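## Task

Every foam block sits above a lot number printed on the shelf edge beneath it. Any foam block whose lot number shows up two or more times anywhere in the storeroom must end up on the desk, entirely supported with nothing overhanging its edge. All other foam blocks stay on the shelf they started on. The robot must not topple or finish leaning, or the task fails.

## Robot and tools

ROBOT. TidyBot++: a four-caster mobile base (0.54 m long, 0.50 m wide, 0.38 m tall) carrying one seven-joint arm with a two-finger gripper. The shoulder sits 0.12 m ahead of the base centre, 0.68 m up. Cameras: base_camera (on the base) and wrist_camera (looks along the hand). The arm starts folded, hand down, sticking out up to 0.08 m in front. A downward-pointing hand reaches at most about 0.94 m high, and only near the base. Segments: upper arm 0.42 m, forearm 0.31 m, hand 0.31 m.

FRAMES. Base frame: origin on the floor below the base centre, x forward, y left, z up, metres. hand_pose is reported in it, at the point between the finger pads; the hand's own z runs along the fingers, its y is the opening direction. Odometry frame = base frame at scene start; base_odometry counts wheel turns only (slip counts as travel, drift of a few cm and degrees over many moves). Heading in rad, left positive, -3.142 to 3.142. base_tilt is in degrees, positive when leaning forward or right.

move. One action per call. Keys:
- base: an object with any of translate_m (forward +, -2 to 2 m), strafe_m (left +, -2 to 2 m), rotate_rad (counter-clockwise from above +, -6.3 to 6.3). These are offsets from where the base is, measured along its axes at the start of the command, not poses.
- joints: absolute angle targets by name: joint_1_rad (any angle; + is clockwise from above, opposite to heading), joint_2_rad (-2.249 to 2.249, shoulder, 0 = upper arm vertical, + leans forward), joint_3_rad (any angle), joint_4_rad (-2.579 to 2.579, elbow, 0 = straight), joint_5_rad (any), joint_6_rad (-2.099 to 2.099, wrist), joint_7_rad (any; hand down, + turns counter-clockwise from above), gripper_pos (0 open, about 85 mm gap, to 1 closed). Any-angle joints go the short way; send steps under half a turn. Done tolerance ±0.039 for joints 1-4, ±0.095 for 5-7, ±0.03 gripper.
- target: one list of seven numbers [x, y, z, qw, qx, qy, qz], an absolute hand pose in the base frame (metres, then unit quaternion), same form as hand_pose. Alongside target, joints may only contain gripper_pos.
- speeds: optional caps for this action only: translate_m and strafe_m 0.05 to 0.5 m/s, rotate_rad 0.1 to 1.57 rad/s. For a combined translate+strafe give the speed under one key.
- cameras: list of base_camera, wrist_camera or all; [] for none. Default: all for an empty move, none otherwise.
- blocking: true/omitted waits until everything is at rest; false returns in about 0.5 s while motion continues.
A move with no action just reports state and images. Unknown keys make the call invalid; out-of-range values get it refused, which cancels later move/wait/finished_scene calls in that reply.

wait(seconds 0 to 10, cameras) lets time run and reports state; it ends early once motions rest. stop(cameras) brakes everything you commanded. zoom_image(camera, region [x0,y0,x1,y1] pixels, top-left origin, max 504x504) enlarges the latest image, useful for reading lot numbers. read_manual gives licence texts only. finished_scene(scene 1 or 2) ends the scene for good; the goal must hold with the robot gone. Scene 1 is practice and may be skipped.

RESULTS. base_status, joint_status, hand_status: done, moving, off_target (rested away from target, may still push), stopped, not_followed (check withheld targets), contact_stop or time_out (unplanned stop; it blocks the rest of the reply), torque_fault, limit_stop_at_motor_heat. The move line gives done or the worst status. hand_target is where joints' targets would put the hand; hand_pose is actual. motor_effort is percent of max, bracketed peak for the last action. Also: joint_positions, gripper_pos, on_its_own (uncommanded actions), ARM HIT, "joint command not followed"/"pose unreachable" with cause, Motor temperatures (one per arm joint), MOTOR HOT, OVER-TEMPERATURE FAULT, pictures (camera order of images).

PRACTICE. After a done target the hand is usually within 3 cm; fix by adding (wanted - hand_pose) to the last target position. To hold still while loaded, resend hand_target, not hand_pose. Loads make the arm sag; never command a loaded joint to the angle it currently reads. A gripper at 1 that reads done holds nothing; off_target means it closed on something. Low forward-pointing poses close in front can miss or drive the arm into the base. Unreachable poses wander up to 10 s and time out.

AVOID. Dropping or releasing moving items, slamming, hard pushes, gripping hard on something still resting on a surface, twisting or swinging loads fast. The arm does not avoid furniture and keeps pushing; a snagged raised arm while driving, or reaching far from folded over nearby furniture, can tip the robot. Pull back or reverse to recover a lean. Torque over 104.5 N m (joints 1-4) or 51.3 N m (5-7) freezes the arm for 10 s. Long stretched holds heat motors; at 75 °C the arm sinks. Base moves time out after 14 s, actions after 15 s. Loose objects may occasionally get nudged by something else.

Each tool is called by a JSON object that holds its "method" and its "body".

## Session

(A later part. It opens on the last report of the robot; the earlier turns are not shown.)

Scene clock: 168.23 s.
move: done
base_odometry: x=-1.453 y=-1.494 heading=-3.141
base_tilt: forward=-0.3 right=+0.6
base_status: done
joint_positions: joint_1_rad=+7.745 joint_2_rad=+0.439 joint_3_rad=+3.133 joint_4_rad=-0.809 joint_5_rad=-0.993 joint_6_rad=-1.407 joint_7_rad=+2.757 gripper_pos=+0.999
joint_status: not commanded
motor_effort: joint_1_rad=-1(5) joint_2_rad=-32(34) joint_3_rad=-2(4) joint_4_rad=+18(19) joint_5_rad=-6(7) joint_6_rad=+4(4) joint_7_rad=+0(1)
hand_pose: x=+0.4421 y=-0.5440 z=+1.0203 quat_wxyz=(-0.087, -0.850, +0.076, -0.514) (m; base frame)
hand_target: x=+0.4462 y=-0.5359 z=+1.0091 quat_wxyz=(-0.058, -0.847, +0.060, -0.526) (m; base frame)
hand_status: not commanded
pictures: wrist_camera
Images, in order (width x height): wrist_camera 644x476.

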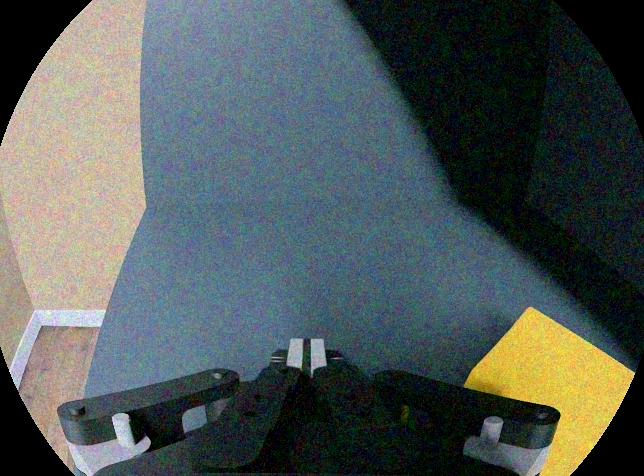

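{"method": "move", "body": {"base": {"translate_m":-0.05}}}

{"method": "move", "body": {"base": {"strafe_m":-0.08}, "speeds": {"strafe_m":0.15}, "cameras": ["wrist_camera"]}}

Scene clock: 169.43 s.
move: done
base_odometry: x=-1.403 y=-1.493 heading=-3.141
base_tilt: forward=-0.3 right=+0.6
base_status: done
joint_positions: joint_1_rad=+7.752 joint_2_rad=+0.439 joint_3_rad=+3.134 joint_4_rad=-0.809 joint_5_rad=-0.993 joint_6_rad=-1.407 joint_7_rad=+2.757 gripper_pos=+0.999
joint_status: not commanded
motor_effort: joint_1_rad=-1(3) joint_2_rad=-33(34) joint_3_rad=-2(4) joint_4_rad=+18(19) joint_5_rad=-6(7) joint_6_rad=+3(4) joint_7_rad=+0(1)
hand_pose: x=+0.4380 y=-0.5465 z=+1.0202 quat_wxyz=(-0.088, -0.850, +0.080, -0.514) (m; base frame)
hand_target: x=+0.4462 y=-0.5359 z=+1.0091 quat_wxyz=(-0.058, -0.847, +0.060, -0.526) (m; base frame)
hand_status: not commanded

Scene clock: 170.67 s.
move: done
base_odometry: x=-1.403 y=-1.413 heading=-3.140
base_tilt: forward=-0.3 right=+0.6
base_status: done
joint_positions: joint_1_rad=+7.752 joint_2_rad=+0.443 joint_3_rad=+3.134 joint_4_rad=-0.810 joint_5_rad=-0.993 joint_6_rad=-1.408 joint_7_rad=+2.757 gripper_pos=+0.999
joint_status: not commanded
motor_effort: joint_1_rad=+0(1) joint_2_rad=-32(35) joint_3_rad=-2(3) joint_4_rad=+19(19) joint_5_rad=-7(7) joint_6_rad=+4(5) joint_7_rad=+0(1)
hand_pose: x=+0.4382 y=-0.5474 z=+1.0184 quat_wxyz=(-0.087, -0.850, +0.080, -0.513) (m; base frame)
hand_target: x=+0.4462 y=-0.5359 z=+1.0091 quat_wxyz=(-0.058, -0.847, +0.060, -0.526) (m; base frame)
hand_status: not commanded
pictures: wrist_camera
Images, in order (width x height): wrist_camera 644x476.

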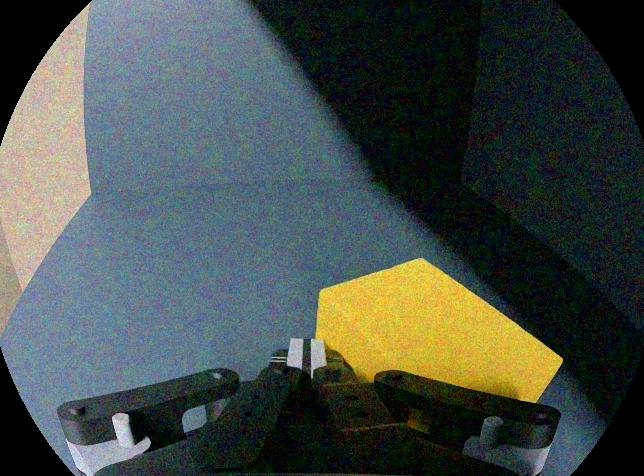

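{"method": "move", "body": {"base": {"strafe_m":-0.045}, "speeds": {"strafe_m":0.15}, "cameras": ["wrist_camera"]}}

Scene clock: 171.83 s.
move: done
base_odometry: x=-1.403 y=-1.368 heading=-3.140
base_tilt: forward=-0.4 right=+0.6
base_status: done
joint_positions: joint_1_rad=+7.751 joint_2_rad=+0.449 joint_3_rad=+3.134 joint_4_rad=-0.810 joint_5_rad=-0.994 joint_6_rad=-1.409 joint_7_rad=+2.757 gripper_pos=+0.999
joint_status: not commanded
motor_effort: joint_1_rad=-1(3) joint_2_rad=-33(36) joint_3_rad=-2(3) joint_4_rad=+18(19) joint_5_rad=-7(7) joint_6_rad=+4(5) joint_7_rad=+0(1)
hand_pose: x=+0.4386 y=-0.5493 z=+1.0144 quat_wxyz=(-0.084, -0.850, +0.082, -0.513) (m; base frame)
hand_target: x=+0.4462 y=-0.5359 z=+1.0091 quat_wxyz=(-0.058, -0.847, +0.060, -0.526) (m; base frame)
hand_status: not commanded
pictures: wrist_camera
Images, in order (width x height): wrist_camera 644x476.

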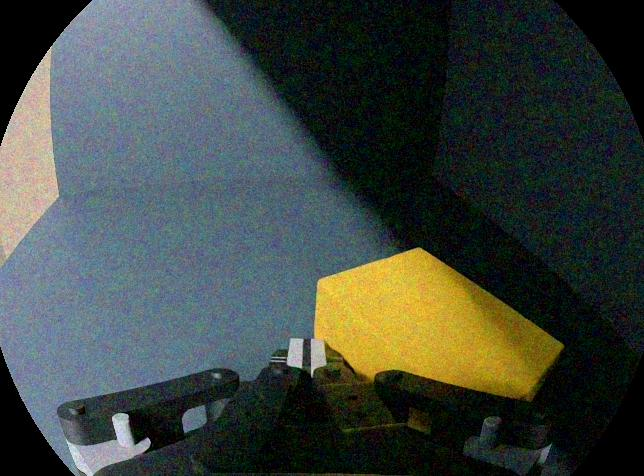

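{"method": "move", "body": {"base": {"strafe_m":0.06}}}

{"method": "move", "body": {"base": {"translate_m":-0.24}, "joints": {"gripper_pos":0.0}}}

{"method": "move", "body": {"joints": {"joint_1_rad":7.77,"joint_2_rad":0.70,"joint_4_rad":-0.45,"joint_5_rad":-1.28,"joint_6_rad":-1.68,"joint_7_rad":2.80}, "cameras": ["all"]}}

Scene clock: 173.67 s.
move: done
base_odometry: x=-1.403 y=-1.428 heading=-3.141
base_tilt: forward=-0.3 right=+0.6
base_status: done
joint_positions: joint_1_rad=+7.751 joint_2_rad=+0.443 joint_3_rad=+3.134 joint_4_rad=-0.810 joint_5_rad=-0.994 joint_6_rad=-1.410 joint_7_rad=+2.757 gripper_pos=+0.999
joint_status: not commanded
motor_effort: joint_1_rad=+0(2) joint_2_rad=-33(37) joint_3_rad=-2(3) joint_4_rad=+18(19) joint_5_rad=-7(7) joint_6_rad=+4(4) joint_7_rad=+0(1)
hand_pose: x=+0.4384 y=-0.5469 z=+1.0179 quat_wxyz=(-0.086, -0.850, +0.080, -0.513) (m; base frame)
hand_target: x=+0.4462 y=-0.5359 z=+1.0091 quat_wxyz=(-0.058, -0.847, +0.060, -0.526) (m; base frame)
hand_status: not commanded

Scene clock: 175.50 s.
move: done
base_odometry: x=-1.163 y=-1.428 heading=-3.140
base_tilt: forward=-0.4 right=+0.6
base_status: done
joint_positions: joint_1_rad=+7.745 joint_2_rad=+0.444 joint_3_rad=+3.134 joint_4_rad=-0.810 joint_5_rad=-0.995 joint_6_rad=-1.411 joint_7_rad=+2.757 gripper_pos=+0.000
joint_status: all done
motor_effort: joint_1_rad=+0(8) joint_2_rad=-33(36) joint_3_rad=-2(4) joint_4_rad=+19(20) joint_5_rad=-7(7) joint_6_rad=+4(4) joint_7_rad=+0(1)
hand_pose: x=+0.4419 y=-0.5448 z=+1.0176 quat_wxyz=(-0.083, -0.850, +0.077, -0.514) (m; base frame)
hand_target: x=+0.4462 y=-0.5359 z=+1.0091 quat_wxyz=(-0.058, -0.847, +0.060, -0.526) (m; base frame)
hand_status: not commanded

Scene clock: 177.03 s.
move: done
base_odometry: x=-1.163 y=-1.428 heading=-3.141
base_tilt: forward=-0.3 right=+0.6
base_status: not commanded
joint_positions: joint_1_rad=+7.751 joint_2_rad=+0.672 joint_3_rad=+3.134 joint_4_rad=-0.468 joint_5_rad=-1.214 joint_6_rad=-1.627 joint_7_rad=+2.757 gripper_pos=+0.000
joint_status: all done
motor_effort: joint_1_rad=+0(2) joint_2_rad=-37(40) joint_3_rad=-3(4) joint_4_rad=+16(19) joint_5_rad=-7(8) joint_6_rad=+4(5) joint_7_rad=-1(1)
hand_pose: x=+0.4707 y=-0.5419 z=+1.0380 quat_wxyz=(-0.013, -0.817, -0.025, -0.576) (m; base frame)
hand_target: x=+0.4630 y=-0.5358 z=+1.0378 quat_wxyz=(+0.000, -0.806, -0.054, -0.590) (m; base frame)
hand_status: not commanded
pictures: base_camera, wrist_camera
Images, in order (width x height): base_camera 644x364, wrist_camera 644x476.

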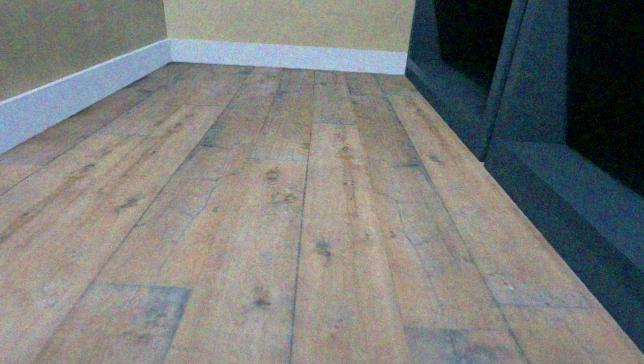

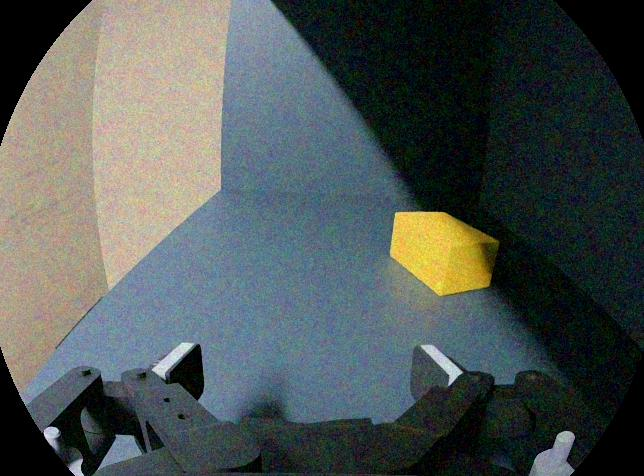

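{"method": "move", "body": {"base": {"strafe_m":-0.10}, "speeds": {"strafe_m":0.1}, "cameras": ["all"]}}

Scene clock: 179.87 s.
move: done
base_odometry: x=-1.163 y=-1.329 heading=-3.140
base_tilt: forward=-0.3 right=+0.5
base_status: done
joint_positions: joint_1_rad=+7.748 joint_2_rad=+0.566 joint_3_rad=+3.136 joint_4_rad=-0.461 joint_5_rad=-1.225 joint_6_rad=-1.634 joint_7_rad=+2.757 gripper_pos=+0.000
joint_status: not commanded
motor_effort: joint_1_rad=+5(7) joint_2_rad=-11(39) joint_3_rad=-3(6) joint_4_rad=+16(20) joint_5_rad=-7(9) joint_6_rad=+4(5) joint_7_rad=+0(1)
hand_pose: x=+0.4680 y=-0.4965 z=+1.1006 quat_wxyz=(-0.054, -0.810, -0.062, -0.581) (m; base frame)
hand_target: x=+0.4630 y=-0.5358 z=+1.0378 quat_wxyz=(+0.000, -0.806, -0.054, -0.590) (m; base frame)
hand_status: not commanded
pictures: base_camera, wrist_camera
Images, in order (width x height): base_camera 644x364, wrist_camera 644x476.

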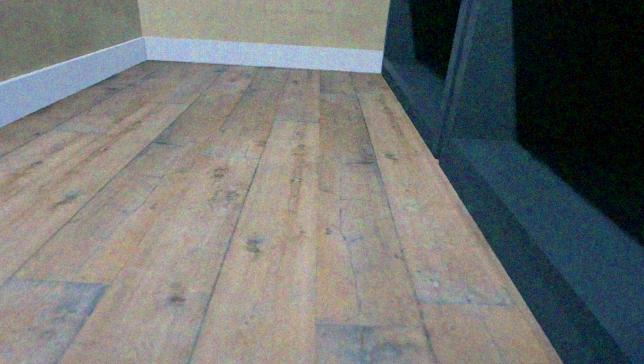

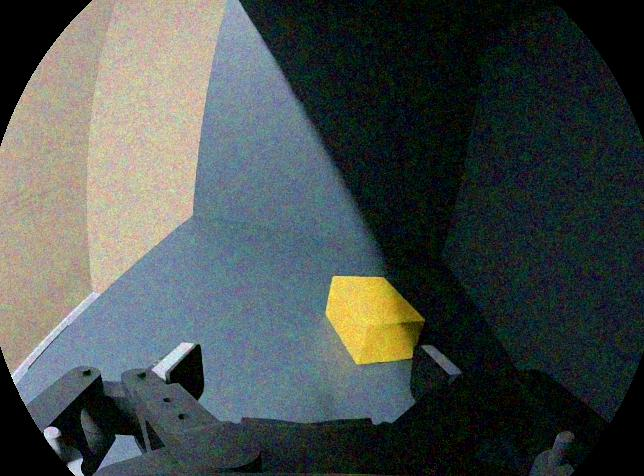

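{"method": "move", "body": {"joints": {"joint_1_rad":7.76,"joint_2_rad":0.49,"joint_4_rad":-0.82,"joint_5_rad":-1.07,"joint_6_rad":-1.48,"joint_7_rad":2.8}, "cameras": ["wrist_camera"]}}

Scene clock: 182.30 s.
move: done
base_odometry: x=-1.163 y=-1.328 heading=-3.141
base_tilt: forward=-0.3 right=+0.6
base_status: not commanded
joint_positions: joint_1_rad=+7.747 joint_2_rad=+0.497 joint_3_rad=+3.136 joint_4_rad=-0.790 joint_5_rad=-1.143 joint_6_rad=-1.532 joint_7_rad=+2.759 gripper_pos=+0.000
joint_status: all done
motor_effort: joint_1_rad=+2(6) joint_2_rad=-36(39) joint_3_rad=-2(4) joint_4_rad=+18(19) joint_5_rad=-7(9) joint_6_rad=+3(5) joint_7_rad=+0(1)
hand_pose: x=+0.4618 y=-0.5150 z=+1.0204 quat_wxyz=(+0.001, -0.831, +0.047, -0.555) (m; base frame)
hand_target: x=+0.4447 y=-0.5387 z=+0.9981 quat_wxyz=(-0.037, -0.846, +0.061, -0.529) (m; base frame)
hand_status: not commanded
pictures: wrist_camera
Images, in order (width x height): wrist_camera 644x476.

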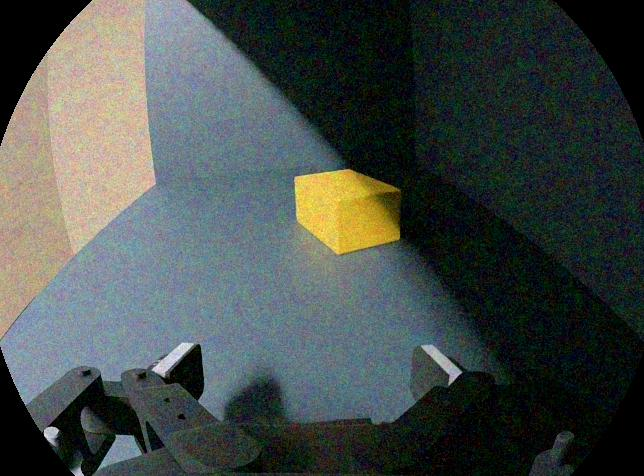

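{"method": "move", "body": {"base": {"strafe_m":-0.03}, "joints": {"joint_2_rad":0.47,"joint_5_rad":-0.94,"joint_6_rad":-1.26,"joint_7_rad":2.73}}}

{"method": "move", "body": {"base": {"translate_m":0.1}, "cameras": ["wrist_camera"]}}

Scene clock: 185.10 s.
move: time_out
base_odometry: x=-1.163 y=-1.306 heading=-3.141
base_tilt: forward=-0.3 right=+0.6
base_status: strafe_m time_out (by the wheels' count: -0.022 of -0.030)
joint_positions: joint_1_rad=+7.744 joint_2_rad=+0.465 joint_3_rad=+3.136 joint_4_rad=-0.797 joint_5_rad=-1.001 joint_6_rad=-1.293 joint_7_rad=+2.733 gripper_pos=+0.000
joint_status: all done
motor_effort: joint_1_rad=+3(6) joint_2_rad=-35(46) joint_3_rad=-1(2) joint_4_rad=+19(20) joint_5_rad=-6(8) joint_6_rad=+4(6) joint_7_rad=+0(1)
hand_pose: x=+0.4408 y=-0.5856 z=+1.0265 quat_wxyz=(-0.121, -0.831, +0.116, -0.530) (m; base frame)
hand_target: x=+0.4185 y=-0.6067 z=+1.0029 quat_wxyz=(-0.138, -0.841, +0.141, -0.504) (m; base frame)
hand_status: not commanded

not run: a stop that you did not command came earlier in this reply.

{"method": "move", "body": {"base": {"translate_m":0.13,"strafe_m":0.012}, "cameras": ["wrist_camera"]}}

Scene clock: 186.63 s.
move: done
base_odometry: x=-1.293 y=-1.318 heading=-3.141
base_tilt: forward=-0.3 right=+0.6
base_status: done
joint_positions: joint_1_rad=+7.756 joint_2_rad=+0.464 joint_3_rad=+3.136 joint_4_rad=-0.797 joint_5_rad=-1.001 joint_6_rad=-1.293 joint_7_rad=+2.733 gripper_pos=+0.000
joint_status: not commanded
motor_effort: joint_1_rad=-1(4) joint_2_rad=-34(35) joint_3_rad=-2(4) joint_4_rad=+18(20) joint_5_rad=-6(7) joint_6_rad=+4(5) joint_7_rad=+0(1)
hand_pose: x=+0.4337 y=-0.5891 z=+1.0271 quat_wxyz=(-0.124, -0.830, +0.120, -0.529) (m; base frame)
hand_target: x=+0.4185 y=-0.6067 z=+1.0029 quat_wxyz=(-0.138, -0.841, +0.141, -0.504) (m; base frame)
hand_status: not commanded
pictures: wrist_camera
Images, in order (width x height): wrist_camera 644x476.

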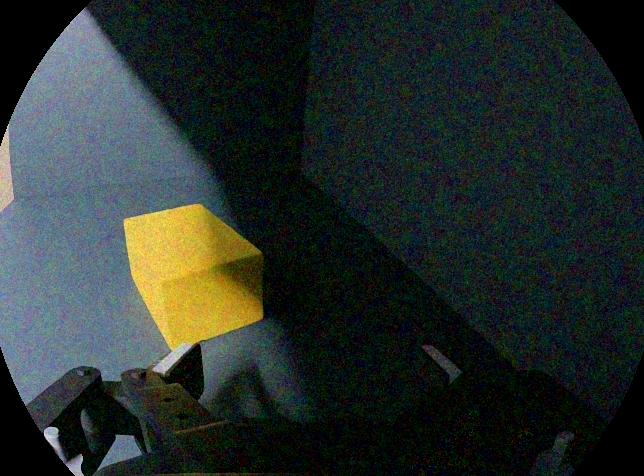

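{"method": "move", "body": {"base": {"translate_m":0.05}, "joints": {"gripper_pos":1.0}}}

{"method": "move", "body": {"base": {"strafe_m":0.06}, "speeds": {"strafe_m":0.15}, "cameras": ["wrist_camera"]}}

Scene clock: 188.13 s.
move: done
base_odometry: x=-1.343 y=-1.318 heading=-3.141
base_tilt: forward=-0.3 right=+0.6
base_status: done
joint_positions: joint_1_rad=+7.754 joint_2_rad=+0.464 joint_3_rad=+3.136 joint_4_rad=-0.797 joint_5_rad=-1.001 joint_6_rad=-1.293 joint_7_rad=+2.733 gripper_pos=+0.999
joint_status: all done
motor_effort: joint_1_rad=+0(3) joint_2_rad=-34(37) joint_3_rad=-2(4) joint_4_rad=+19(19) joint_5_rad=-6(7) joint_6_rad=+4(5) joint_7_rad=+0(1)
hand_pose: x=+0.4348 y=-0.5883 z=+1.0274 quat_wxyz=(-0.124, -0.831, +0.119, -0.530) (m; base frame)
hand_target: x=+0.4185 y=-0.6067 z=+1.0029 quat_wxyz=(-0.138, -0.841, +0.141, -0.504) (m; base frame)
hand_status: not commanded

Scene clock: 189.23 s.
move: done
base_odometry: x=-1.343 y=-1.378 heading=-3.141
base_tilt: forward=-0.3 right=+0.6
base_status: done
joint_positions: joint_1_rad=+7.754 joint_2_rad=+0.455 joint_3_rad=+3.136 joint_4_rad=-0.797 joint_5_rad=-1.001 joint_6_rad=-1.293 joint_7_rad=+2.733 gripper_pos=+0.999
joint_status: not commanded
motor_effort: joint_1_rad=-1(1) joint_2_rad=-33(41) joint_3_rad=-2(3) joint_4_rad=+18(20) joint_5_rad=-6(7) joint_6_rad=+4(5) joint_7_rad=+0(1)
hand_pose: x=+0.4345 y=-0.5854 z=+1.0325 quat_wxyz=(-0.127, -0.830, +0.117, -0.530) (m; base frame)
hand_target: x=+0.4185 y=-0.6067 z=+1.0029 quat_wxyz=(-0.138, -0.841, +0.141, -0.504) (m; base frame)
hand_status: not commanded
pictures: wrist_camera
Images, in order (width x height): wrist_camera 644x476.

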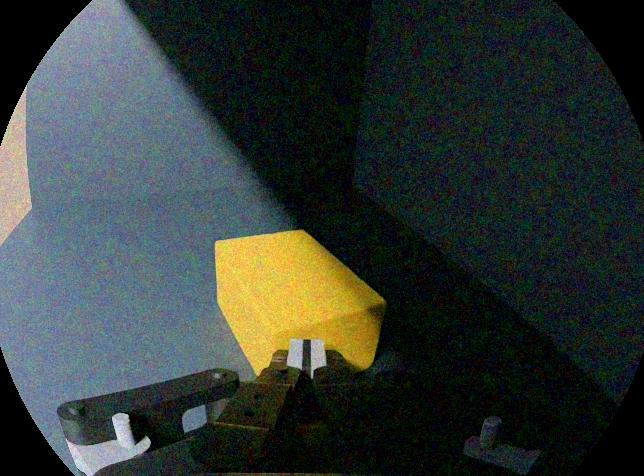

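{"method": "move", "body": {"base": {"strafe_m":-0.065}}}

{"method": "move", "body": {"base": {"translate_m":0.045}, "cameras": ["wrist_camera"]}}

{"method": "move", "body": {"base": {"strafe_m":0.09}, "speeds": {"strafe_m":0.15}, "cameras": ["wrist_camera"]}}

Scene clock: 190.43 s.
move: done
base_odometry: x=-1.343 y=-1.313 heading=-3.141
base_tilt: forward=-0.3 right=+0.6
base_status: done
joint_positions: joint_1_rad=+7.754 joint_2_rad=+0.460 joint_3_rad=+3.136 joint_4_rad=-0.797 joint_5_rad=-1.001 joint_6_rad=-1.293 joint_7_rad=+2.733 gripper_pos=+0.999
joint_status: not commanded
motor_effort: joint_1_rad=+0(3) joint_2_rad=-34(37) joint_3_rad=-2(3) joint_4_rad=+18(20) joint_5_rad=-6(7) joint_6_rad=+3(5) joint_7_rad=+0(1)
hand_pose: x=+0.4346 y=-0.5868 z=+1.0297 quat_wxyz=(-0.126, -0.830, +0.119, -0.530) (m; base frame)
hand_target: x=+0.4185 y=-0.6067 z=+1.0029 quat_wxyz=(-0.138, -0.841, +0.141, -0.504) (m; base frame)
hand_status: not commanded

Scene clock: 191.43 s.
move: done
base_odometry: x=-1.388 y=-1.313 heading=-3.141
base_tilt: forward=-0.3 right=+0.6
base_status: done
joint_positions: joint_1_rad=+7.753 joint_2_rad=+0.459 joint_3_rad=+3.136 joint_4_rad=-0.797 joint_5_rad=-1.001 joint_6_rad=-1.293 joint_7_rad=+2.733 gripper_pos=+0.999
joint_status: not commanded
motor_effort: joint_1_rad=-1(4) joint_2_rad=-34(36) joint_3_rad=-2(4) joint_4_rad=+19(20) joint_5_rad=-6(7) joint_6_rad=+4(4) joint_7_rad=-1(1)
hand_pose: x=+0.4350 y=-0.5865 z=+1.0299 quat_wxyz=(-0.126, -0.830, +0.118, -0.530) (m; base frame)
hand_target: x=+0.4185 y=-0.6067 z=+1.0029 quat_wxyz=(-0.138, -0.841, +0.141, -0.504) (m; base frame)
hand_status: not commanded
pictures: wrist_camera
Images, in order (width x height): wrist_camera 644x476.

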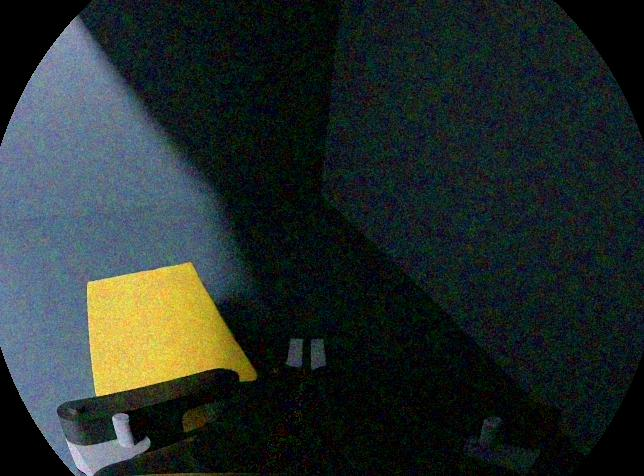

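Scene clock: 192.73 s.
move: done
base_odometry: x=-1.389 y=-1.403 heading=-3.141
base_tilt: forward=-0.4 right=+0.6
base_status: done
joint_positions: joint_1_rad=+7.753 joint_2_rad=+0.457 joint_3_rad=+3.136 joint_4_rad=-0.797 joint_5_rad=-1.001 joint_6_rad=-1.293 joint_7_rad=+2.733 gripper_pos=+0.999
joint_status: not commanded
motor_effort: joint_1_rad=-1(1) joint_2_rad=-34(39) joint_3_rad=-2(3) joint_4_rad=+19(20) joint_5_rad=-6(7) joint_6_rad=+4(5) joint_7_rad=+0(1)
hand_pose: x=+0.4349 y=-0.5857 z=+1.0313 quat_wxyz=(-0.126, -0.830, +0.118, -0.530) (m; base frame)
hand_target: x=+0.4185 y=-0.6067 z=+1.0029 quat_wxyz=(-0.138, -0.841, +0.141, -0.504) (m; base frame)
hand_status: not commanded
pictures: wrist_camera
Images, in order (width x height): wrist_camera 644x476.

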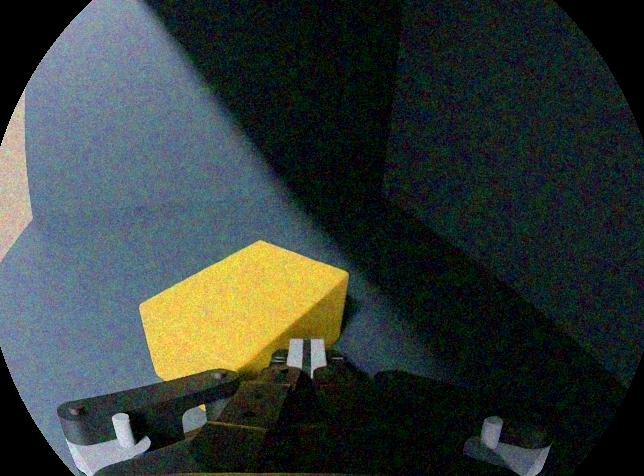

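{"method": "move", "body": {"base": {"translate_m":-0.2}}}

{"method": "move", "body": {"joints": {"joint_2_rad":-0.05,"joint_1_rad":7.51,"joint_4_rad":-1.21,"joint_5_rad":-0.43,"joint_6_rad":-0.74,"joint_7_rad":2.09,"gripper_pos":0}}}

{"method": "move", "body": {"joints": {"joint_2_rad":0.15}, "cameras": ["wrist_camera"]}}

Scene clock: 194.97 s.
move: done
base_odometry: x=-1.189 y=-1.403 heading=-3.141
base_tilt: forward=-0.4 right=+0.6
base_status: done
joint_positions: joint_1_rad=+7.762 joint_2_rad=+0.457 joint_3_rad=+3.136 joint_4_rad=-0.797 joint_5_rad=-1.001 joint_6_rad=-1.293 joint_7_rad=+2.733 gripper_pos=+0.999
joint_status: not commanded
motor_effort: joint_1_rad=-1(4) joint_2_rad=-33(35) joint_3_rad=-2(4) joint_4_rad=+19(20) joint_5_rad=-6(7) joint_6_rad=+4(5) joint_7_rad=+0(1)
hand_pose: x=+0.4296 y=-0.5885 z=+1.0312 quat_wxyz=(-0.129, -0.830, +0.121, -0.530) (m; base frame)
hand_target: x=+0.4185 y=-0.6067 z=+1.0029 quat_wxyz=(-0.138, -0.841, +0.141, -0.504) (m; base frame)
hand_status: not commanded

Scene clock: 197.07 s.
move: done
base_odometry: x=-1.189 y=-1.403 heading=-3.141
base_tilt: forward=-0.4 right=+0.6
base_status: not commanded
joint_positions: joint_1_rad=+7.529 joint_2_rad=-0.055 joint_3_rad=+3.136 joint_4_rad=-1.178 joint_5_rad=-0.503 joint_6_rad=-0.797 joint_7_rad=+2.135 gripper_pos=+0.000
joint_status: all done
motor_effort: joint_1_rad=+0(2) joint_2_rad=-18(36) joint_3_rad=+0(3) joint_4_rad=+20(21) joint_5_rad=-2(7) joint_6_rad=+7(9) joint_7_rad=-1(1)
hand_pose: x=+0.3972 y=-0.4760 z=+1.1565 quat_wxyz=(-0.284, -0.735, +0.301, -0.537) (m; base frame)
hand_target: x=+0.3903 y=-0.4912 z=+1.1446 quat_wxyz=(-0.301, -0.730, +0.316, -0.525) (m; base frame)
hand_status: not commanded

Scene clock: 198.53 s.
move: done
base_odometry: x=-1.189 y=-1.403 heading=-3.141
base_tilt: forward=-0.3 right=+0.6
base_status: not commanded
joint_positions: joint_1_rad=+7.529 joint_2_rad=+0.144 joint_3_rad=+3.136 joint_4_rad=-1.190 joint_5_rad=-0.499 joint_6_rad=-0.793 joint_7_rad=+2.133 gripper_pos=+0.000
joint_status: all done
motor_effort: joint_1_rad=-1(1) joint_2_rad=-26(31) joint_3_rad=+0(1) joint_4_rad=+21(23) joint_5_rad=-2(3) joint_6_rad=+7(8) joint_7_rad=+0(1)
hand_pose: x=+0.4228 y=-0.5554 z=+1.0342 quat_wxyz=(-0.221, -0.777, +0.344, -0.479) (m; base frame)
hand_target: x=+0.4176 y=-0.5674 z=+1.0253 quat_wxyz=(-0.242, -0.773, +0.354, -0.468) (m; base frame)
hand_status: not commanded
pictures: wrist_camera
Images, in order (width x height): wrist_camera 644x476.

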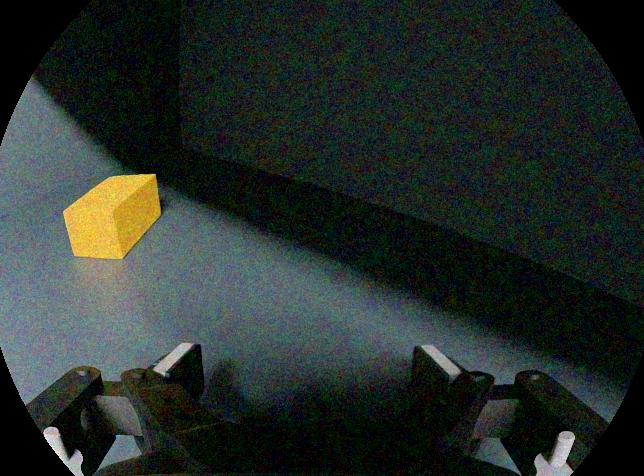

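{"method": "move", "body": {"base": {"translate_m":0.16,"strafe_m":0.09}, "joints": {"joint_4_rad":-1.26}, "cameras": ["wrist_camera"]}}

Scene clock: 200.27 s.
move: done
base_odometry: x=-1.348 y=-1.494 heading=-3.141
base_tilt: forward=-0.3 right=+0.6
base_status: done
joint_positions: joint_1_rad=+7.511 joint_2_rad=+0.145 joint_3_rad=+3.136 joint_4_rad=-1.235 joint_5_rad=-0.496 joint_6_rad=-0.787 joint_7_rad=+2.133 gripper_pos=+0.000
joint_status: all done
motor_effort: joint_1_rad=-1(4) joint_2_rad=-25(29) joint_3_rad=+0(3) joint_4_rad=+21(23) joint_5_rad=-3(3) joint_6_rad=+7(7) joint_7_rad=+0(1)
hand_pose: x=+0.4308 y=-0.5483 z=+1.0097 quat_wxyz=(-0.206, -0.787, +0.346, -0.468) (m; base frame)
hand_target: x=+0.4161 y=-0.5633 z=+0.9968 quat_wxyz=(-0.226, -0.782, +0.363, -0.453) (m; base frame)
hand_status: not commanded
pictures: wrist_camera
Images, in order (width x height): wrist_camera 644x476.

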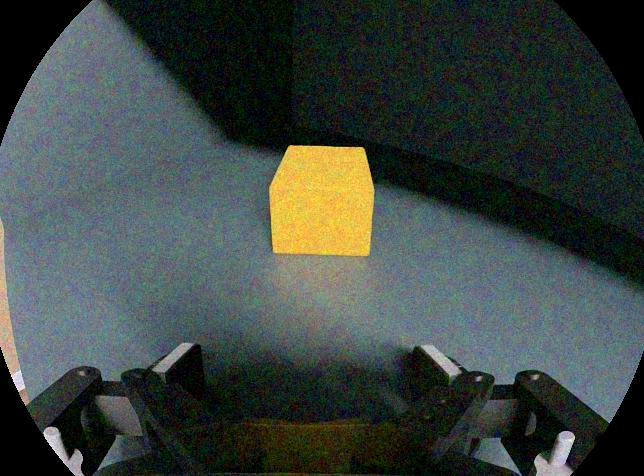

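{"method": "move", "body": {"base": {"translate_m":0.097,"strafe_m":-0.121}, "speeds": {"translate_m":0.2}, "cameras": ["wrist_camera"]}}

Scene clock: 203.17 s.
move: done
base_odometry: x=-1.446 y=-1.373 heading=-3.140
base_tilt: forward=-0.3 right=+0.6
base_status: done
joint_positions: joint_1_rad=+7.511 joint_2_rad=+0.142 joint_3_rad=+3.136 joint_4_rad=-1.235 joint_5_rad=-0.496 joint_6_rad=-0.787 joint_7_rad=+2.133 gripper_pos=+0.000
joint_status: not commanded
motor_effort: joint_1_rad=-1(2) joint_2_rad=-25(29) joint_3_rad=+0(1) joint_4_rad=+22(22) joint_5_rad=-2(3) joint_6_rad=+7(8) joint_7_rad=+0(1)
hand_pose: x=+0.4305 y=-0.5476 z=+1.0111 quat_wxyz=(-0.207, -0.786, +0.345, -0.469) (m; base frame)
hand_target: x=+0.4161 y=-0.5633 z=+0.9968 quat_wxyz=(-0.226, -0.782, +0.363, -0.453) (m; base frame)
hand_status: not commanded
pictures: wrist_camera
Images, in order (width x height): wrist_camera 644x476.

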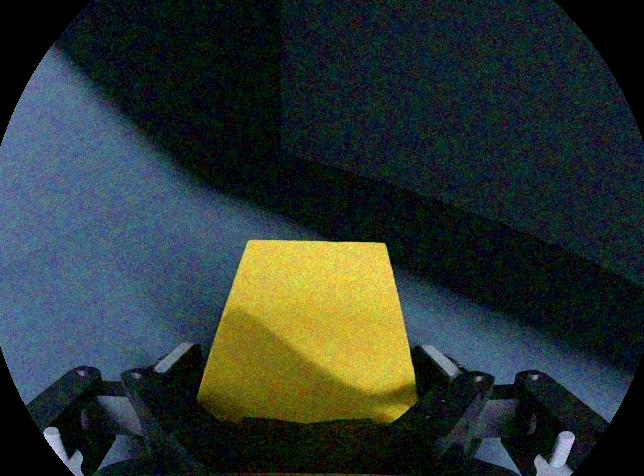

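Perfect. Close.

{"method": "move", "body": {"joints": {"gripper_pos":0.7}, "cameras": ["wrist_camera"]}}

{"method": "move", "body": {"joints": {"joint_2_rad":-0.05}, "cameras": ["wrist_camera"]}}

Scene clock: 204.23 s.
move: off_target
base_odometry: x=-1.446 y=-1.373 heading=-3.140
base_tilt: forward=-0.3 right=+0.6
base_status: not commanded
joint_positions: joint_1_rad=+7.511 joint_2_rad=+0.136 joint_3_rad=+3.136 joint_4_rad=-1.238 joint_5_rad=-0.496 joint_6_rad=-0.780 joint_7_rad=+2.132 gripper_pos=+0.367
joint_status: gripper_pos off_target (ended at +0.367, target +0.700)
motor_effort: joint_1_rad=+0(1) joint_2_rad=-25(26) joint_3_rad=+0(1) joint_4_rad=+21(22) joint_5_rad=-2(3) joint_6_rad=+6(7) joint_7_rad=+0(1)
hand_pose: x=+0.4294 y=-0.5467 z=+1.0151 quat_wxyz=(-0.210, -0.784, +0.345, -0.472) (m; base frame)
hand_target: x=+0.4161 y=-0.5633 z=+0.9968 quat_wxyz=(-0.226, -0.782, +0.363, -0.453) (m; base frame)
hand_status: not commanded
pictures: wrist_camera
Images, in order (width x height): wrist_camera 644x476.

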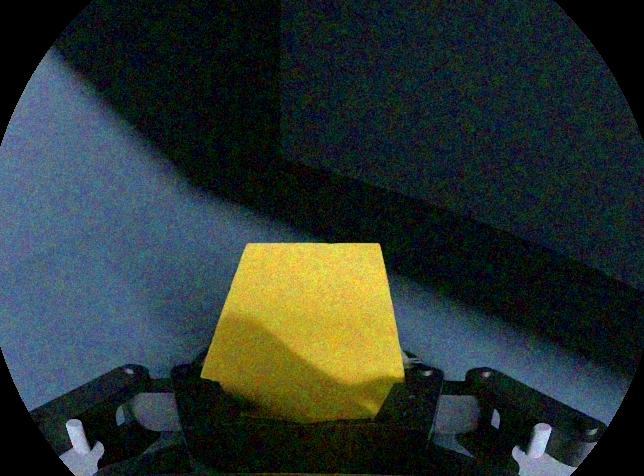

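Scene clock: 205.67 s.
move: done
base_odometry: x=-1.446 y=-1.373 heading=-3.140
base_tilt: forward=-0.3 right=+0.6
base_status: not commanded
joint_positions: joint_1_rad=+7.511 joint_2_rad=-0.061 joint_3_rad=+3.136 joint_4_rad=-1.240 joint_5_rad=-0.495 joint_6_rad=-0.780 joint_7_rad=+2.132 gripper_pos=+0.367
joint_status: all done
motor_effort: joint_1_rad=-1(1) joint_2_rad=-18(29) joint_3_rad=+0(1) joint_4_rad=+21(24) joint_5_rad=-2(3) joint_6_rad=+7(8) joint_7_rad=+0(1)
hand_pose: x=+0.4035 y=-0.4740 z=+1.1285 quat_wxyz=(-0.270, -0.746, +0.307, -0.526) (m; base frame)
hand_target: x=+0.3908 y=-0.4925 z=+1.1158 quat_wxyz=(-0.286, -0.742, +0.326, -0.511) (m; base frame)
hand_status: not commanded
pictures: wrist_camera
Images, in order (width x height): wrist_camera 644x476.

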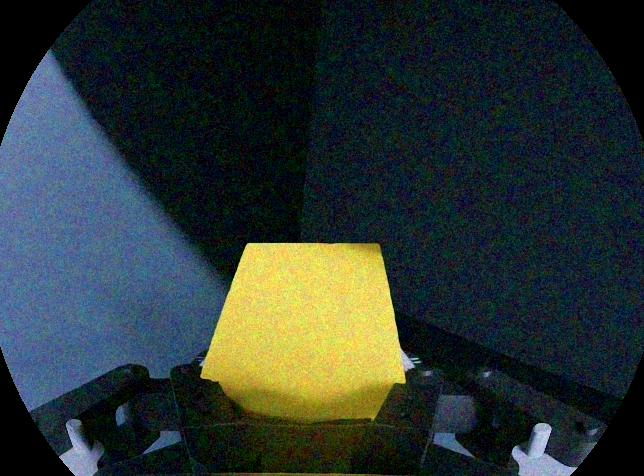

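{"method": "move", "body": {"base": {"strafe_m":0.36}}}

{"method": "move", "body": {"base": {"translate_m":-1.4}, "joints": {"joint_1_rad":6.283,"joint_2_rad":-0.4,"joint_4_rad":-2.1,"joint_5_rad":0,"joint_6_rad":-0.35,"joint_7_rad":1.58}}}

{"method": "move", "body": {"base": {"translate_m":-1.25}}}

{"method": "move", "body": {"base": {"strafe_m":-1.7}, "cameras": ["wrist_camera"]}}

Scene clock: 208.30 s.
move: done
base_odometry: x=-1.445 y=-1.733 heading=-3.141
base_tilt: forward=-0.4 right=+0.6
base_status: done
joint_positions: joint_1_rad=+7.511 joint_2_rad=-0.064 joint_3_rad=+3.136 joint_4_rad=-1.240 joint_5_rad=-0.495 joint_6_rad=-0.780 joint_7_rad=+2.132 gripper_pos=+0.367
joint_status: not commanded
motor_effort: joint_1_rad=-1(2) joint_2_rad=-18(21) joint_3_rad=+1(2) joint_4_rad=+21(22) joint_5_rad=-2(3) joint_6_rad=+8(9) joint_7_rad=+0(1)
hand_pose: x=+0.4027 y=-0.4732 z=+1.1298 quat_wxyz=(-0.271, -0.745, +0.307, -0.527) (m; base frame)
hand_target: x=+0.3908 y=-0.4925 z=+1.1158 quat_wxyz=(-0.286, -0.742, +0.326, -0.511) (m; base frame)
hand_status: not commanded

Scene clock: 212.47 s.
move: done
base_odometry: x=-0.045 y=-1.732 heading=-3.141
base_tilt: forward=-0.3 right=+0.6
base_status: done
joint_positions: joint_1_rad=+6.302 joint_2_rad=-0.395 joint_3_rad=+3.136 joint_4_rad=-2.071 joint_5_rad=-0.070 joint_6_rad=-0.406 joint_7_rad=+1.623 gripper_pos=+0.367
joint_status: all done
motor_effort: joint_1_rad=-1(2) joint_2_rad=-8(20) joint_3_rad=+1(2) joint_4_rad=+22(23) joint_5_rad=+0(3) joint_6_rad=+8(9) joint_7_rad=+0(1)
hand_pose: x=+0.5413 y=+0.0047 z=+0.8852 quat_wxyz=(+0.011, -0.863, +0.003, -0.506) (m; base frame)
hand_target: x=+0.5431 y=+0.0022 z=+0.8853 quat_wxyz=(-0.002, -0.855, -0.005, -0.519) (m; base frame)
hand_status: not commanded

Scene clock: 216.33 s.
move: done
base_odometry: x=+1.205 y=-1.732 heading=-3.141
base_tilt: forward=-0.4 right=+0.6
base_status: done
joint_positions: joint_1_rad=+6.301 joint_2_rad=-0.399 joint_3_rad=+3.136 joint_4_rad=-2.072 joint_5_rad=-0.069 joint_6_rad=-0.403 joint_7_rad=+1.623 gripper_pos=+0.367
joint_status: not commanded
motor_effort: joint_1_rad=+0(1) joint_2_rad=-7(10) joint_3_rad=+1(2) joint_4_rad=+22(23) joint_5_rad=+0(1) joint_6_rad=+8(9) joint_7_rad=+0(1)
hand_pose: x=+0.5409 y=+0.0046 z=+0.8870 quat_wxyz=(+0.010, -0.861, +0.003, -0.508) (m; base frame)
hand_target: x=+0.5431 y=+0.0022 z=+0.8853 quat_wxyz=(-0.002, -0.855, -0.005, -0.519) (m; base frame)
hand_status: not commanded

Scene clock: 221.13 s.
move: done
base_odometry: x=+1.204 y=-0.032 heading=-3.141
base_tilt: forward=-0.3 right=+0.6
base_status: done
joint_positions: joint_1_rad=+6.276 joint_2_rad=-0.411 joint_3_rad=+3.138 joint_4_rad=-2.103 joint_5_rad=-0.045 joint_6_rad=-0.378 joint_7_rad=+1.614 gripper_pos=+0.378
joint_status: not commanded
motor_effort: joint_1_rad=-1(36) joint_2_rad=-7(15) joint_3_rad=+1(43) joint_4_rad=+22(30) joint_5_rad=+0(14) joint_6_rad=+8(19) joint_7_rad=+0(3)
hand_pose: x=+0.5360 y=+0.0111 z=+0.8804 quat_wxyz=(+0.009, -0.860, -0.010, -0.511) (m; base frame)
hand_target: x=+0.5431 y=+0.0022 z=+0.8853 quat_wxyz=(-0.002, -0.855, -0.005, -0.519) (m; base frame)
hand_status: not commanded
pictures: wrist_camera
Images, in order (width x height): wrist_camera 644x476.

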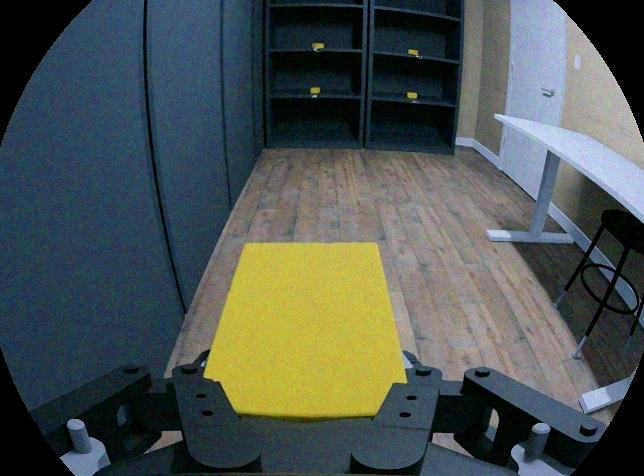

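{"method": "move", "body": {"base": {"translate_m":1.15,"strafe_m":-0.1}}}

{"method": "move", "body": {"base": {"rotate_rad":-1.571}, "cameras": ["all"]}}

Scene clock: 224.97 s.
move: done
base_odometry: x=+0.054 y=+0.068 heading=+3.141
base_tilt: forward=-0.3 right=+0.6
base_status: done
joint_positions: joint_1_rad=+6.276 joint_2_rad=-0.407 joint_3_rad=+3.138 joint_4_rad=-2.103 joint_5_rad=-0.045 joint_6_rad=-0.378 joint_7_rad=+1.614 gripper_pos=+0.378
joint_status: not commanded
motor_effort: joint_1_rad=+0(1) joint_2_rad=-7(10) joint_3_rad=+1(1) joint_4_rad=+22(23) joint_5_rad=+1(1) joint_6_rad=+8(9) joint_7_rad=+0(1)
hand_pose: x=+0.5369 y=+0.0111 z=+0.8786 quat_wxyz=(+0.009, -0.861, -0.010, -0.509) (m; base frame)
hand_target: x=+0.5431 y=+0.0022 z=+0.8853 quat_wxyz=(-0.002, -0.855, -0.005, -0.519) (m; base frame)
hand_status: not commanded

Scene clock: 227.30 s.
move: done
base_odometry: x=+0.054 y=+0.068 heading=+1.571
base_tilt: forward=-0.3 right=+0.6
base_status: done
joint_positions: joint_1_rad=+6.277 joint_2_rad=-0.407 joint_3_rad=+3.140 joint_4_rad=-2.103 joint_5_rad=-0.045 joint_6_rad=-0.378 joint_7_rad=+1.614 gripper_pos=+0.378
joint_status: not commanded
motor_effort: joint_1_rad=+0(2) joint_2_rad=-7(9) joint_3_rad=+1(3) joint_4_rad=+22(23) joint_5_rad=+0(1) joint_6_rad=+8(8) joint_7_rad=+0(1)
hand_pose: x=+0.5369 y=+0.0100 z=+0.8786 quat_wxyz=(+0.008, -0.861, -0.009, -0.509) (m; base frame)
hand_target: x=+0.5431 y=+0.0022 z=+0.8853 quat_wxyz=(-0.002, -0.855, -0.005, -0.519) (m; base frame)
hand_status: not commanded
pictures: base_camera, wrist_camera
Images, in order (width x height): base_camera 644x364, wrist_camera 644x476.

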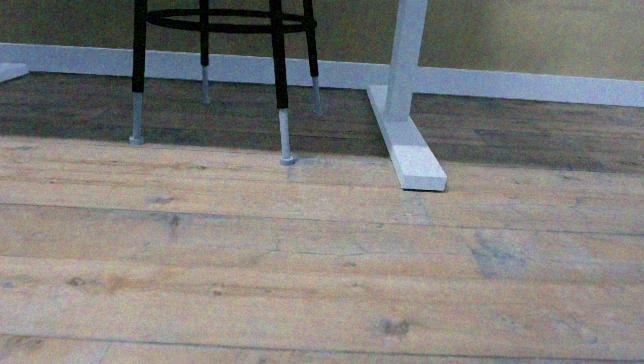

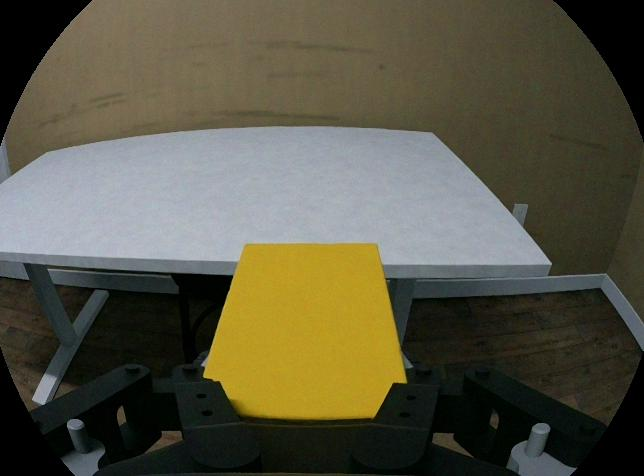

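{"method": "move", "body": {"joints": {"joint_4_rad":-1.7,"joint_6_rad":-0.75}, "cameras": ["wrist_camera"]}}

{"method": "move", "body": {"base": {"translate_m":0.2}, "cameras": ["wrist_camera"]}}

Scene clock: 231.30 s.
move: done
base_odometry: x=+0.054 y=+0.068 heading=+1.571
base_tilt: forward=-0.3 right=+0.6
base_status: not commanded
joint_positions: joint_1_rad=+6.277 joint_2_rad=-0.407 joint_3_rad=+3.140 joint_4_rad=-1.714 joint_5_rad=-0.045 joint_6_rad=-0.701 joint_7_rad=+1.614 gripper_pos=+0.378
joint_status: all done
motor_effort: joint_1_rad=-1(1) joint_2_rad=-6(8) joint_3_rad=+1(1) joint_4_rad=+22(24) joint_5_rad=+0(1) joint_6_rad=+8(9) joint_7_rad=+0(1)
hand_pose: x=+0.5378 y=+0.0140 z=+1.0185 quat_wxyz=(+0.012, -0.843, -0.015, -0.537) (m; base frame)
hand_target: x=+0.5343 y=+0.0022 z=+1.0099 quat_wxyz=(-0.002, -0.855, -0.005, -0.519) (m; base frame)
hand_status: not commanded
pictures: wrist_camera
Images, in order (width x height): wrist_camera 644x476.

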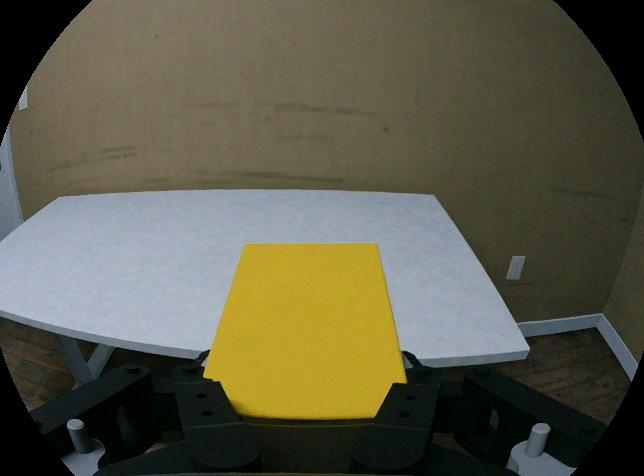

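Scene clock: 232.97 s.
move: done
base_odometry: x=+0.054 y=+0.268 heading=+1.570
base_tilt: forward=-0.3 right=+0.6
base_status: done
joint_positions: joint_1_rad=+6.277 joint_2_rad=-0.398 joint_3_rad=+3.140 joint_4_rad=-1.713 joint_5_rad=-0.045 joint_6_rad=-0.704 joint_7_rad=+1.614 gripper_pos=+0.378
joint_status: not commanded
motor_effort: joint_1_rad=+0(1) joint_2_rad=-6(10) joint_3_rad=+1(1) joint_4_rad=+22(23) joint_5_rad=+0(1) joint_6_rad=+8(9) joint_7_rad=+0(1)
hand_pose: x=+0.5403 y=+0.0140 z=+1.0144 quat_wxyz=(+0.012, -0.846, -0.015, -0.532) (m; base frame)
hand_target: x=+0.5343 y=+0.0022 z=+1.0099 quat_wxyz=(-0.002, -0.855, -0.005, -0.519) (m; base frame)
hand_status: not commanded
pictures: wrist_camera
Images, in order (width x height): wrist_camera 644x476.

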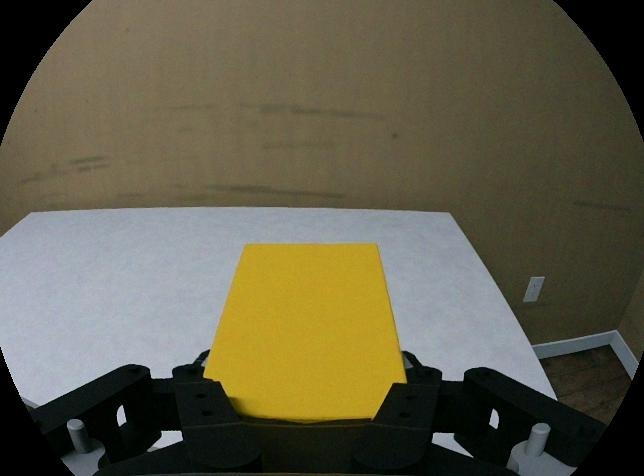

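{"method": "move", "body": {"base": {"translate_m":0.17}}}

{"method": "move", "body": {"joints": {"joint_2_rad":-0.222,"joint_4_rad":-2.077,"joint_6_rad":-0.195}, "cameras": ["wrist_camera"]}}

{"method": "move", "body": {"joints": {"joint_2_rad":-0.16,"joint_4_rad":-2.22,"joint_6_rad":0.02}, "cameras": ["wrist_camera"]}}

Scene clock: 235.00 s.
move: done
base_odometry: x=+0.054 y=+0.438 heading=+1.569
base_tilt: forward=-0.3 right=+0.6
base_status: done
joint_positions: joint_1_rad=+6.277 joint_2_rad=-0.396 joint_3_rad=+3.140 joint_4_rad=-1.713 joint_5_rad=-0.045 joint_6_rad=-0.705 joint_7_rad=+1.614 gripper_pos=+0.378
joint_status: not commanded
motor_effort: joint_1_rad=-1(1) joint_2_rad=-6(10) joint_3_rad=+1(1) joint_4_rad=+22(23) joint_5_rad=+0(1) joint_6_rad=+8(9) joint_7_rad=+0(1)
hand_pose: x=+0.5409 y=+0.0140 z=+1.0132 quat_wxyz=(+0.012, -0.847, -0.015, -0.531) (m; base frame)
hand_target: x=+0.5343 y=+0.0022 z=+1.0099 quat_wxyz=(-0.002, -0.855, -0.005, -0.519) (m; base frame)
hand_status: not commanded

Scene clock: 236.87 s.
move: done
base_odometry: x=+0.054 y=+0.438 heading=+1.569
base_tilt: forward=-0.3 right=+0.6
base_status: not commanded
joint_positions: joint_1_rad=+6.277 joint_2_rad=-0.236 joint_3_rad=+3.140 joint_4_rad=-2.050 joint_5_rad=-0.045 joint_6_rad=-0.253 joint_7_rad=+1.614 gripper_pos=+0.378
joint_status: all done
motor_effort: joint_1_rad=+0(1) joint_2_rad=-12(14) joint_3_rad=+1(1) joint_4_rad=+21(24) joint_5_rad=+1(1) joint_6_rad=+7(9) joint_7_rad=-1(1)
hand_pose: x=+0.5994 y=+0.0089 z=+0.8670 quat_wxyz=(+0.007, -0.859, -0.007, -0.512) (m; base frame)
hand_target: x=+0.6043 y=+0.0023 z=+0.8606 quat_wxyz=(-0.002, -0.855, -0.005, -0.519) (m; base frame)
hand_status: not commanded
pictures: wrist_camera
Images, in order (width x height): wrist_camera 644x476.

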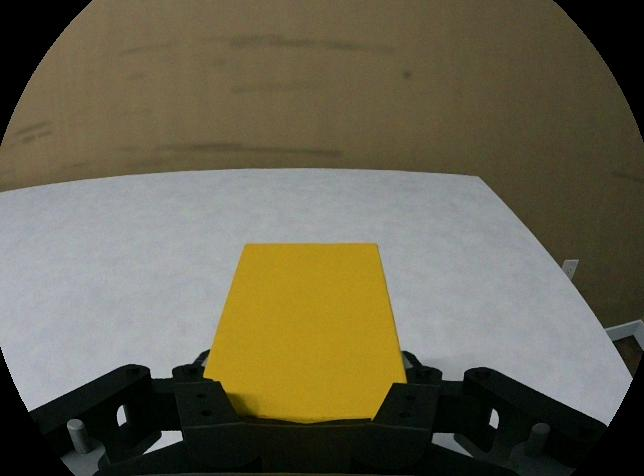

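Scene clock: 238.23 s.
move: done
base_odometry: x=+0.054 y=+0.438 heading=+1.569
base_tilt: forward=-0.3 right=+0.6
base_status: not commanded
joint_positions: joint_1_rad=+6.277 joint_2_rad=-0.175 joint_3_rad=+3.140 joint_4_rad=-2.196 joint_5_rad=-0.045 joint_6_rad=-0.038 joint_7_rad=+1.614 gripper_pos=+0.378
joint_status: all done
motor_effort: joint_1_rad=+0(1) joint_2_rad=-14(15) joint_3_rad=+0(1) joint_4_rad=+21(23) joint_5_rad=+1(1) joint_6_rad=+8(9) joint_7_rad=+0(1)
hand_pose: x=+0.6038 y=+0.0060 z=+0.8134 quat_wxyz=(+0.003, -0.857, -0.003, -0.515) (m; base frame)
hand_target: x=+0.6071 y=+0.0022 z=+0.8087 quat_wxyz=(-0.002, -0.852, -0.005, -0.523) (m; base frame)
hand_status: not commanded
pictures: wrist_camera
Images, in order (width x height): wrist_camera 644x476.

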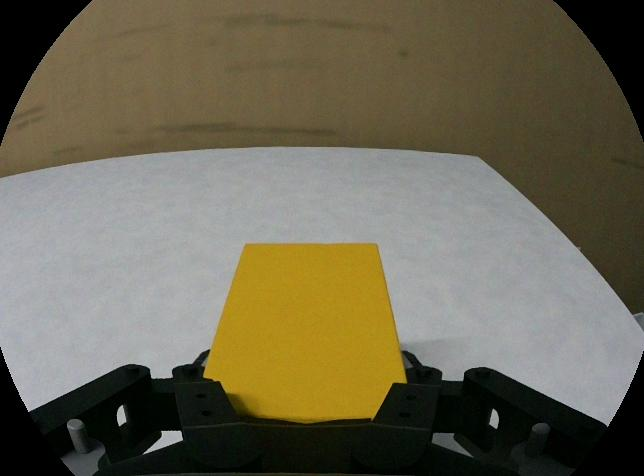

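{"method": "move", "body": {"joints": {"joint_2_rad":-0.145,"joint_4_rad":-2.26,"joint_6_rad":0.075}}}

{"method": "move", "body": {"joints": {"joint_2_rad":-0.13,"joint_4_rad":-2.29,"joint_6_rad":0.12}}}

{"method": "move", "body": {"joints": {"joint_2_rad":-0.115,"joint_4_rad":-2.32,"joint_6_rad":0.165}, "cameras": ["wrist_camera"]}}

Scene clock: 239.43 s.
move: done
base_odometry: x=+0.054 y=+0.438 heading=+1.569
base_tilt: forward=-0.3 right=+0.6
base_status: not commanded
joint_positions: joint_1_rad=+6.277 joint_2_rad=-0.165 joint_3_rad=+3.140 joint_4_rad=-2.235 joint_5_rad=-0.045 joint_6_rad=+0.023 joint_7_rad=+1.614 gripper_pos=+0.378
joint_status: all done
motor_effort: joint_1_rad=+0(1) joint_2_rad=-14(14) joint_3_rad=+1(1) joint_4_rad=+20(22) joint_5_rad=+1(1) joint_6_rad=+8(9) joint_7_rad=+0(1)
hand_pose: x=+0.6025 y=+0.0051 z=+0.8035 quat_wxyz=(+0.002, -0.854, -0.003, -0.520) (m; base frame)
hand_target: x=+0.6048 y=+0.0022 z=+0.7947 quat_wxyz=(-0.002, -0.852, -0.005, -0.523) (m; base frame)
hand_status: not commanded

Scene clock: 240.13 s.
move: done
base_odometry: x=+0.054 y=+0.438 heading=+1.569
base_tilt: forward=-0.3 right=+0.6
base_status: not commanded
joint_positions: joint_1_rad=+6.277 joint_2_rad=-0.150 joint_3_rad=+3.140 joint_4_rad=-2.265 joint_5_rad=-0.045 joint_6_rad=+0.070 joint_7_rad=+1.614 gripper_pos=+0.378
joint_status: all done
motor_effort: joint_1_rad=-1(1) joint_2_rad=-13(14) joint_3_rad=+0(1) joint_4_rad=+20(21) joint_5_rad=+1(1) joint_6_rad=+9(9) joint_7_rad=+0(0)
hand_pose: x=+0.6021 y=+0.0044 z=+0.7932 quat_wxyz=(+0.001, -0.853, -0.002, -0.521) (m; base frame)
hand_target: x=+0.6034 y=+0.0022 z=+0.7836 quat_wxyz=(-0.002, -0.852, -0.005, -0.523) (m; base frame)
hand_status: not commanded

Scene clock: 240.83 s.
move: done
base_odometry: x=+0.054 y=+0.438 heading=+1.569
base_tilt: forward=-0.3 right=+0.6
base_status: not commanded
joint_positions: joint_1_rad=+6.277 joint_2_rad=-0.135 joint_3_rad=+3.140 joint_4_rad=-2.295 joint_5_rad=-0.045 joint_6_rad=+0.115 joint_7_rad=+1.614 gripper_pos=+0.378
joint_status: all done
motor_effort: joint_1_rad=+0(1) joint_2_rad=-13(15) joint_3_rad=+0(1) joint_4_rad=+19(21) joint_5_rad=+1(1) joint_6_rad=+8(9) joint_7_rad=+0(1)
hand_pose: x=+0.6007 y=+0.0038 z=+0.7821 quat_wxyz=(+0.000, -0.853, -0.002, -0.521) (m; base frame)
hand_target: x=+0.6016 y=+0.0022 z=+0.7728 quat_wxyz=(-0.002, -0.852, -0.005, -0.523) (m; base frame)
hand_status: not commanded
pictures: wrist_camera
Images, in order (width x height): wrist_camera 644x476.

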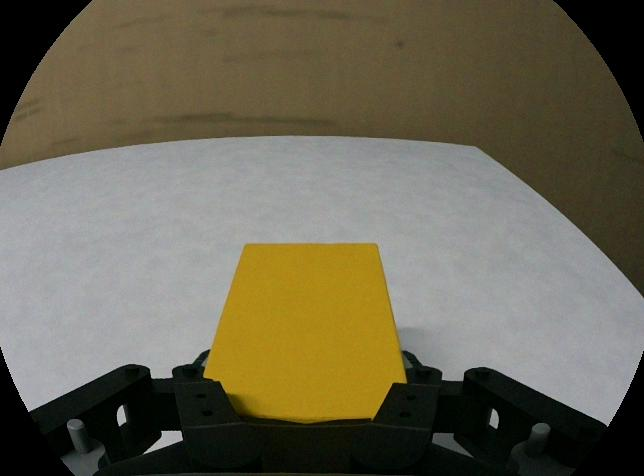

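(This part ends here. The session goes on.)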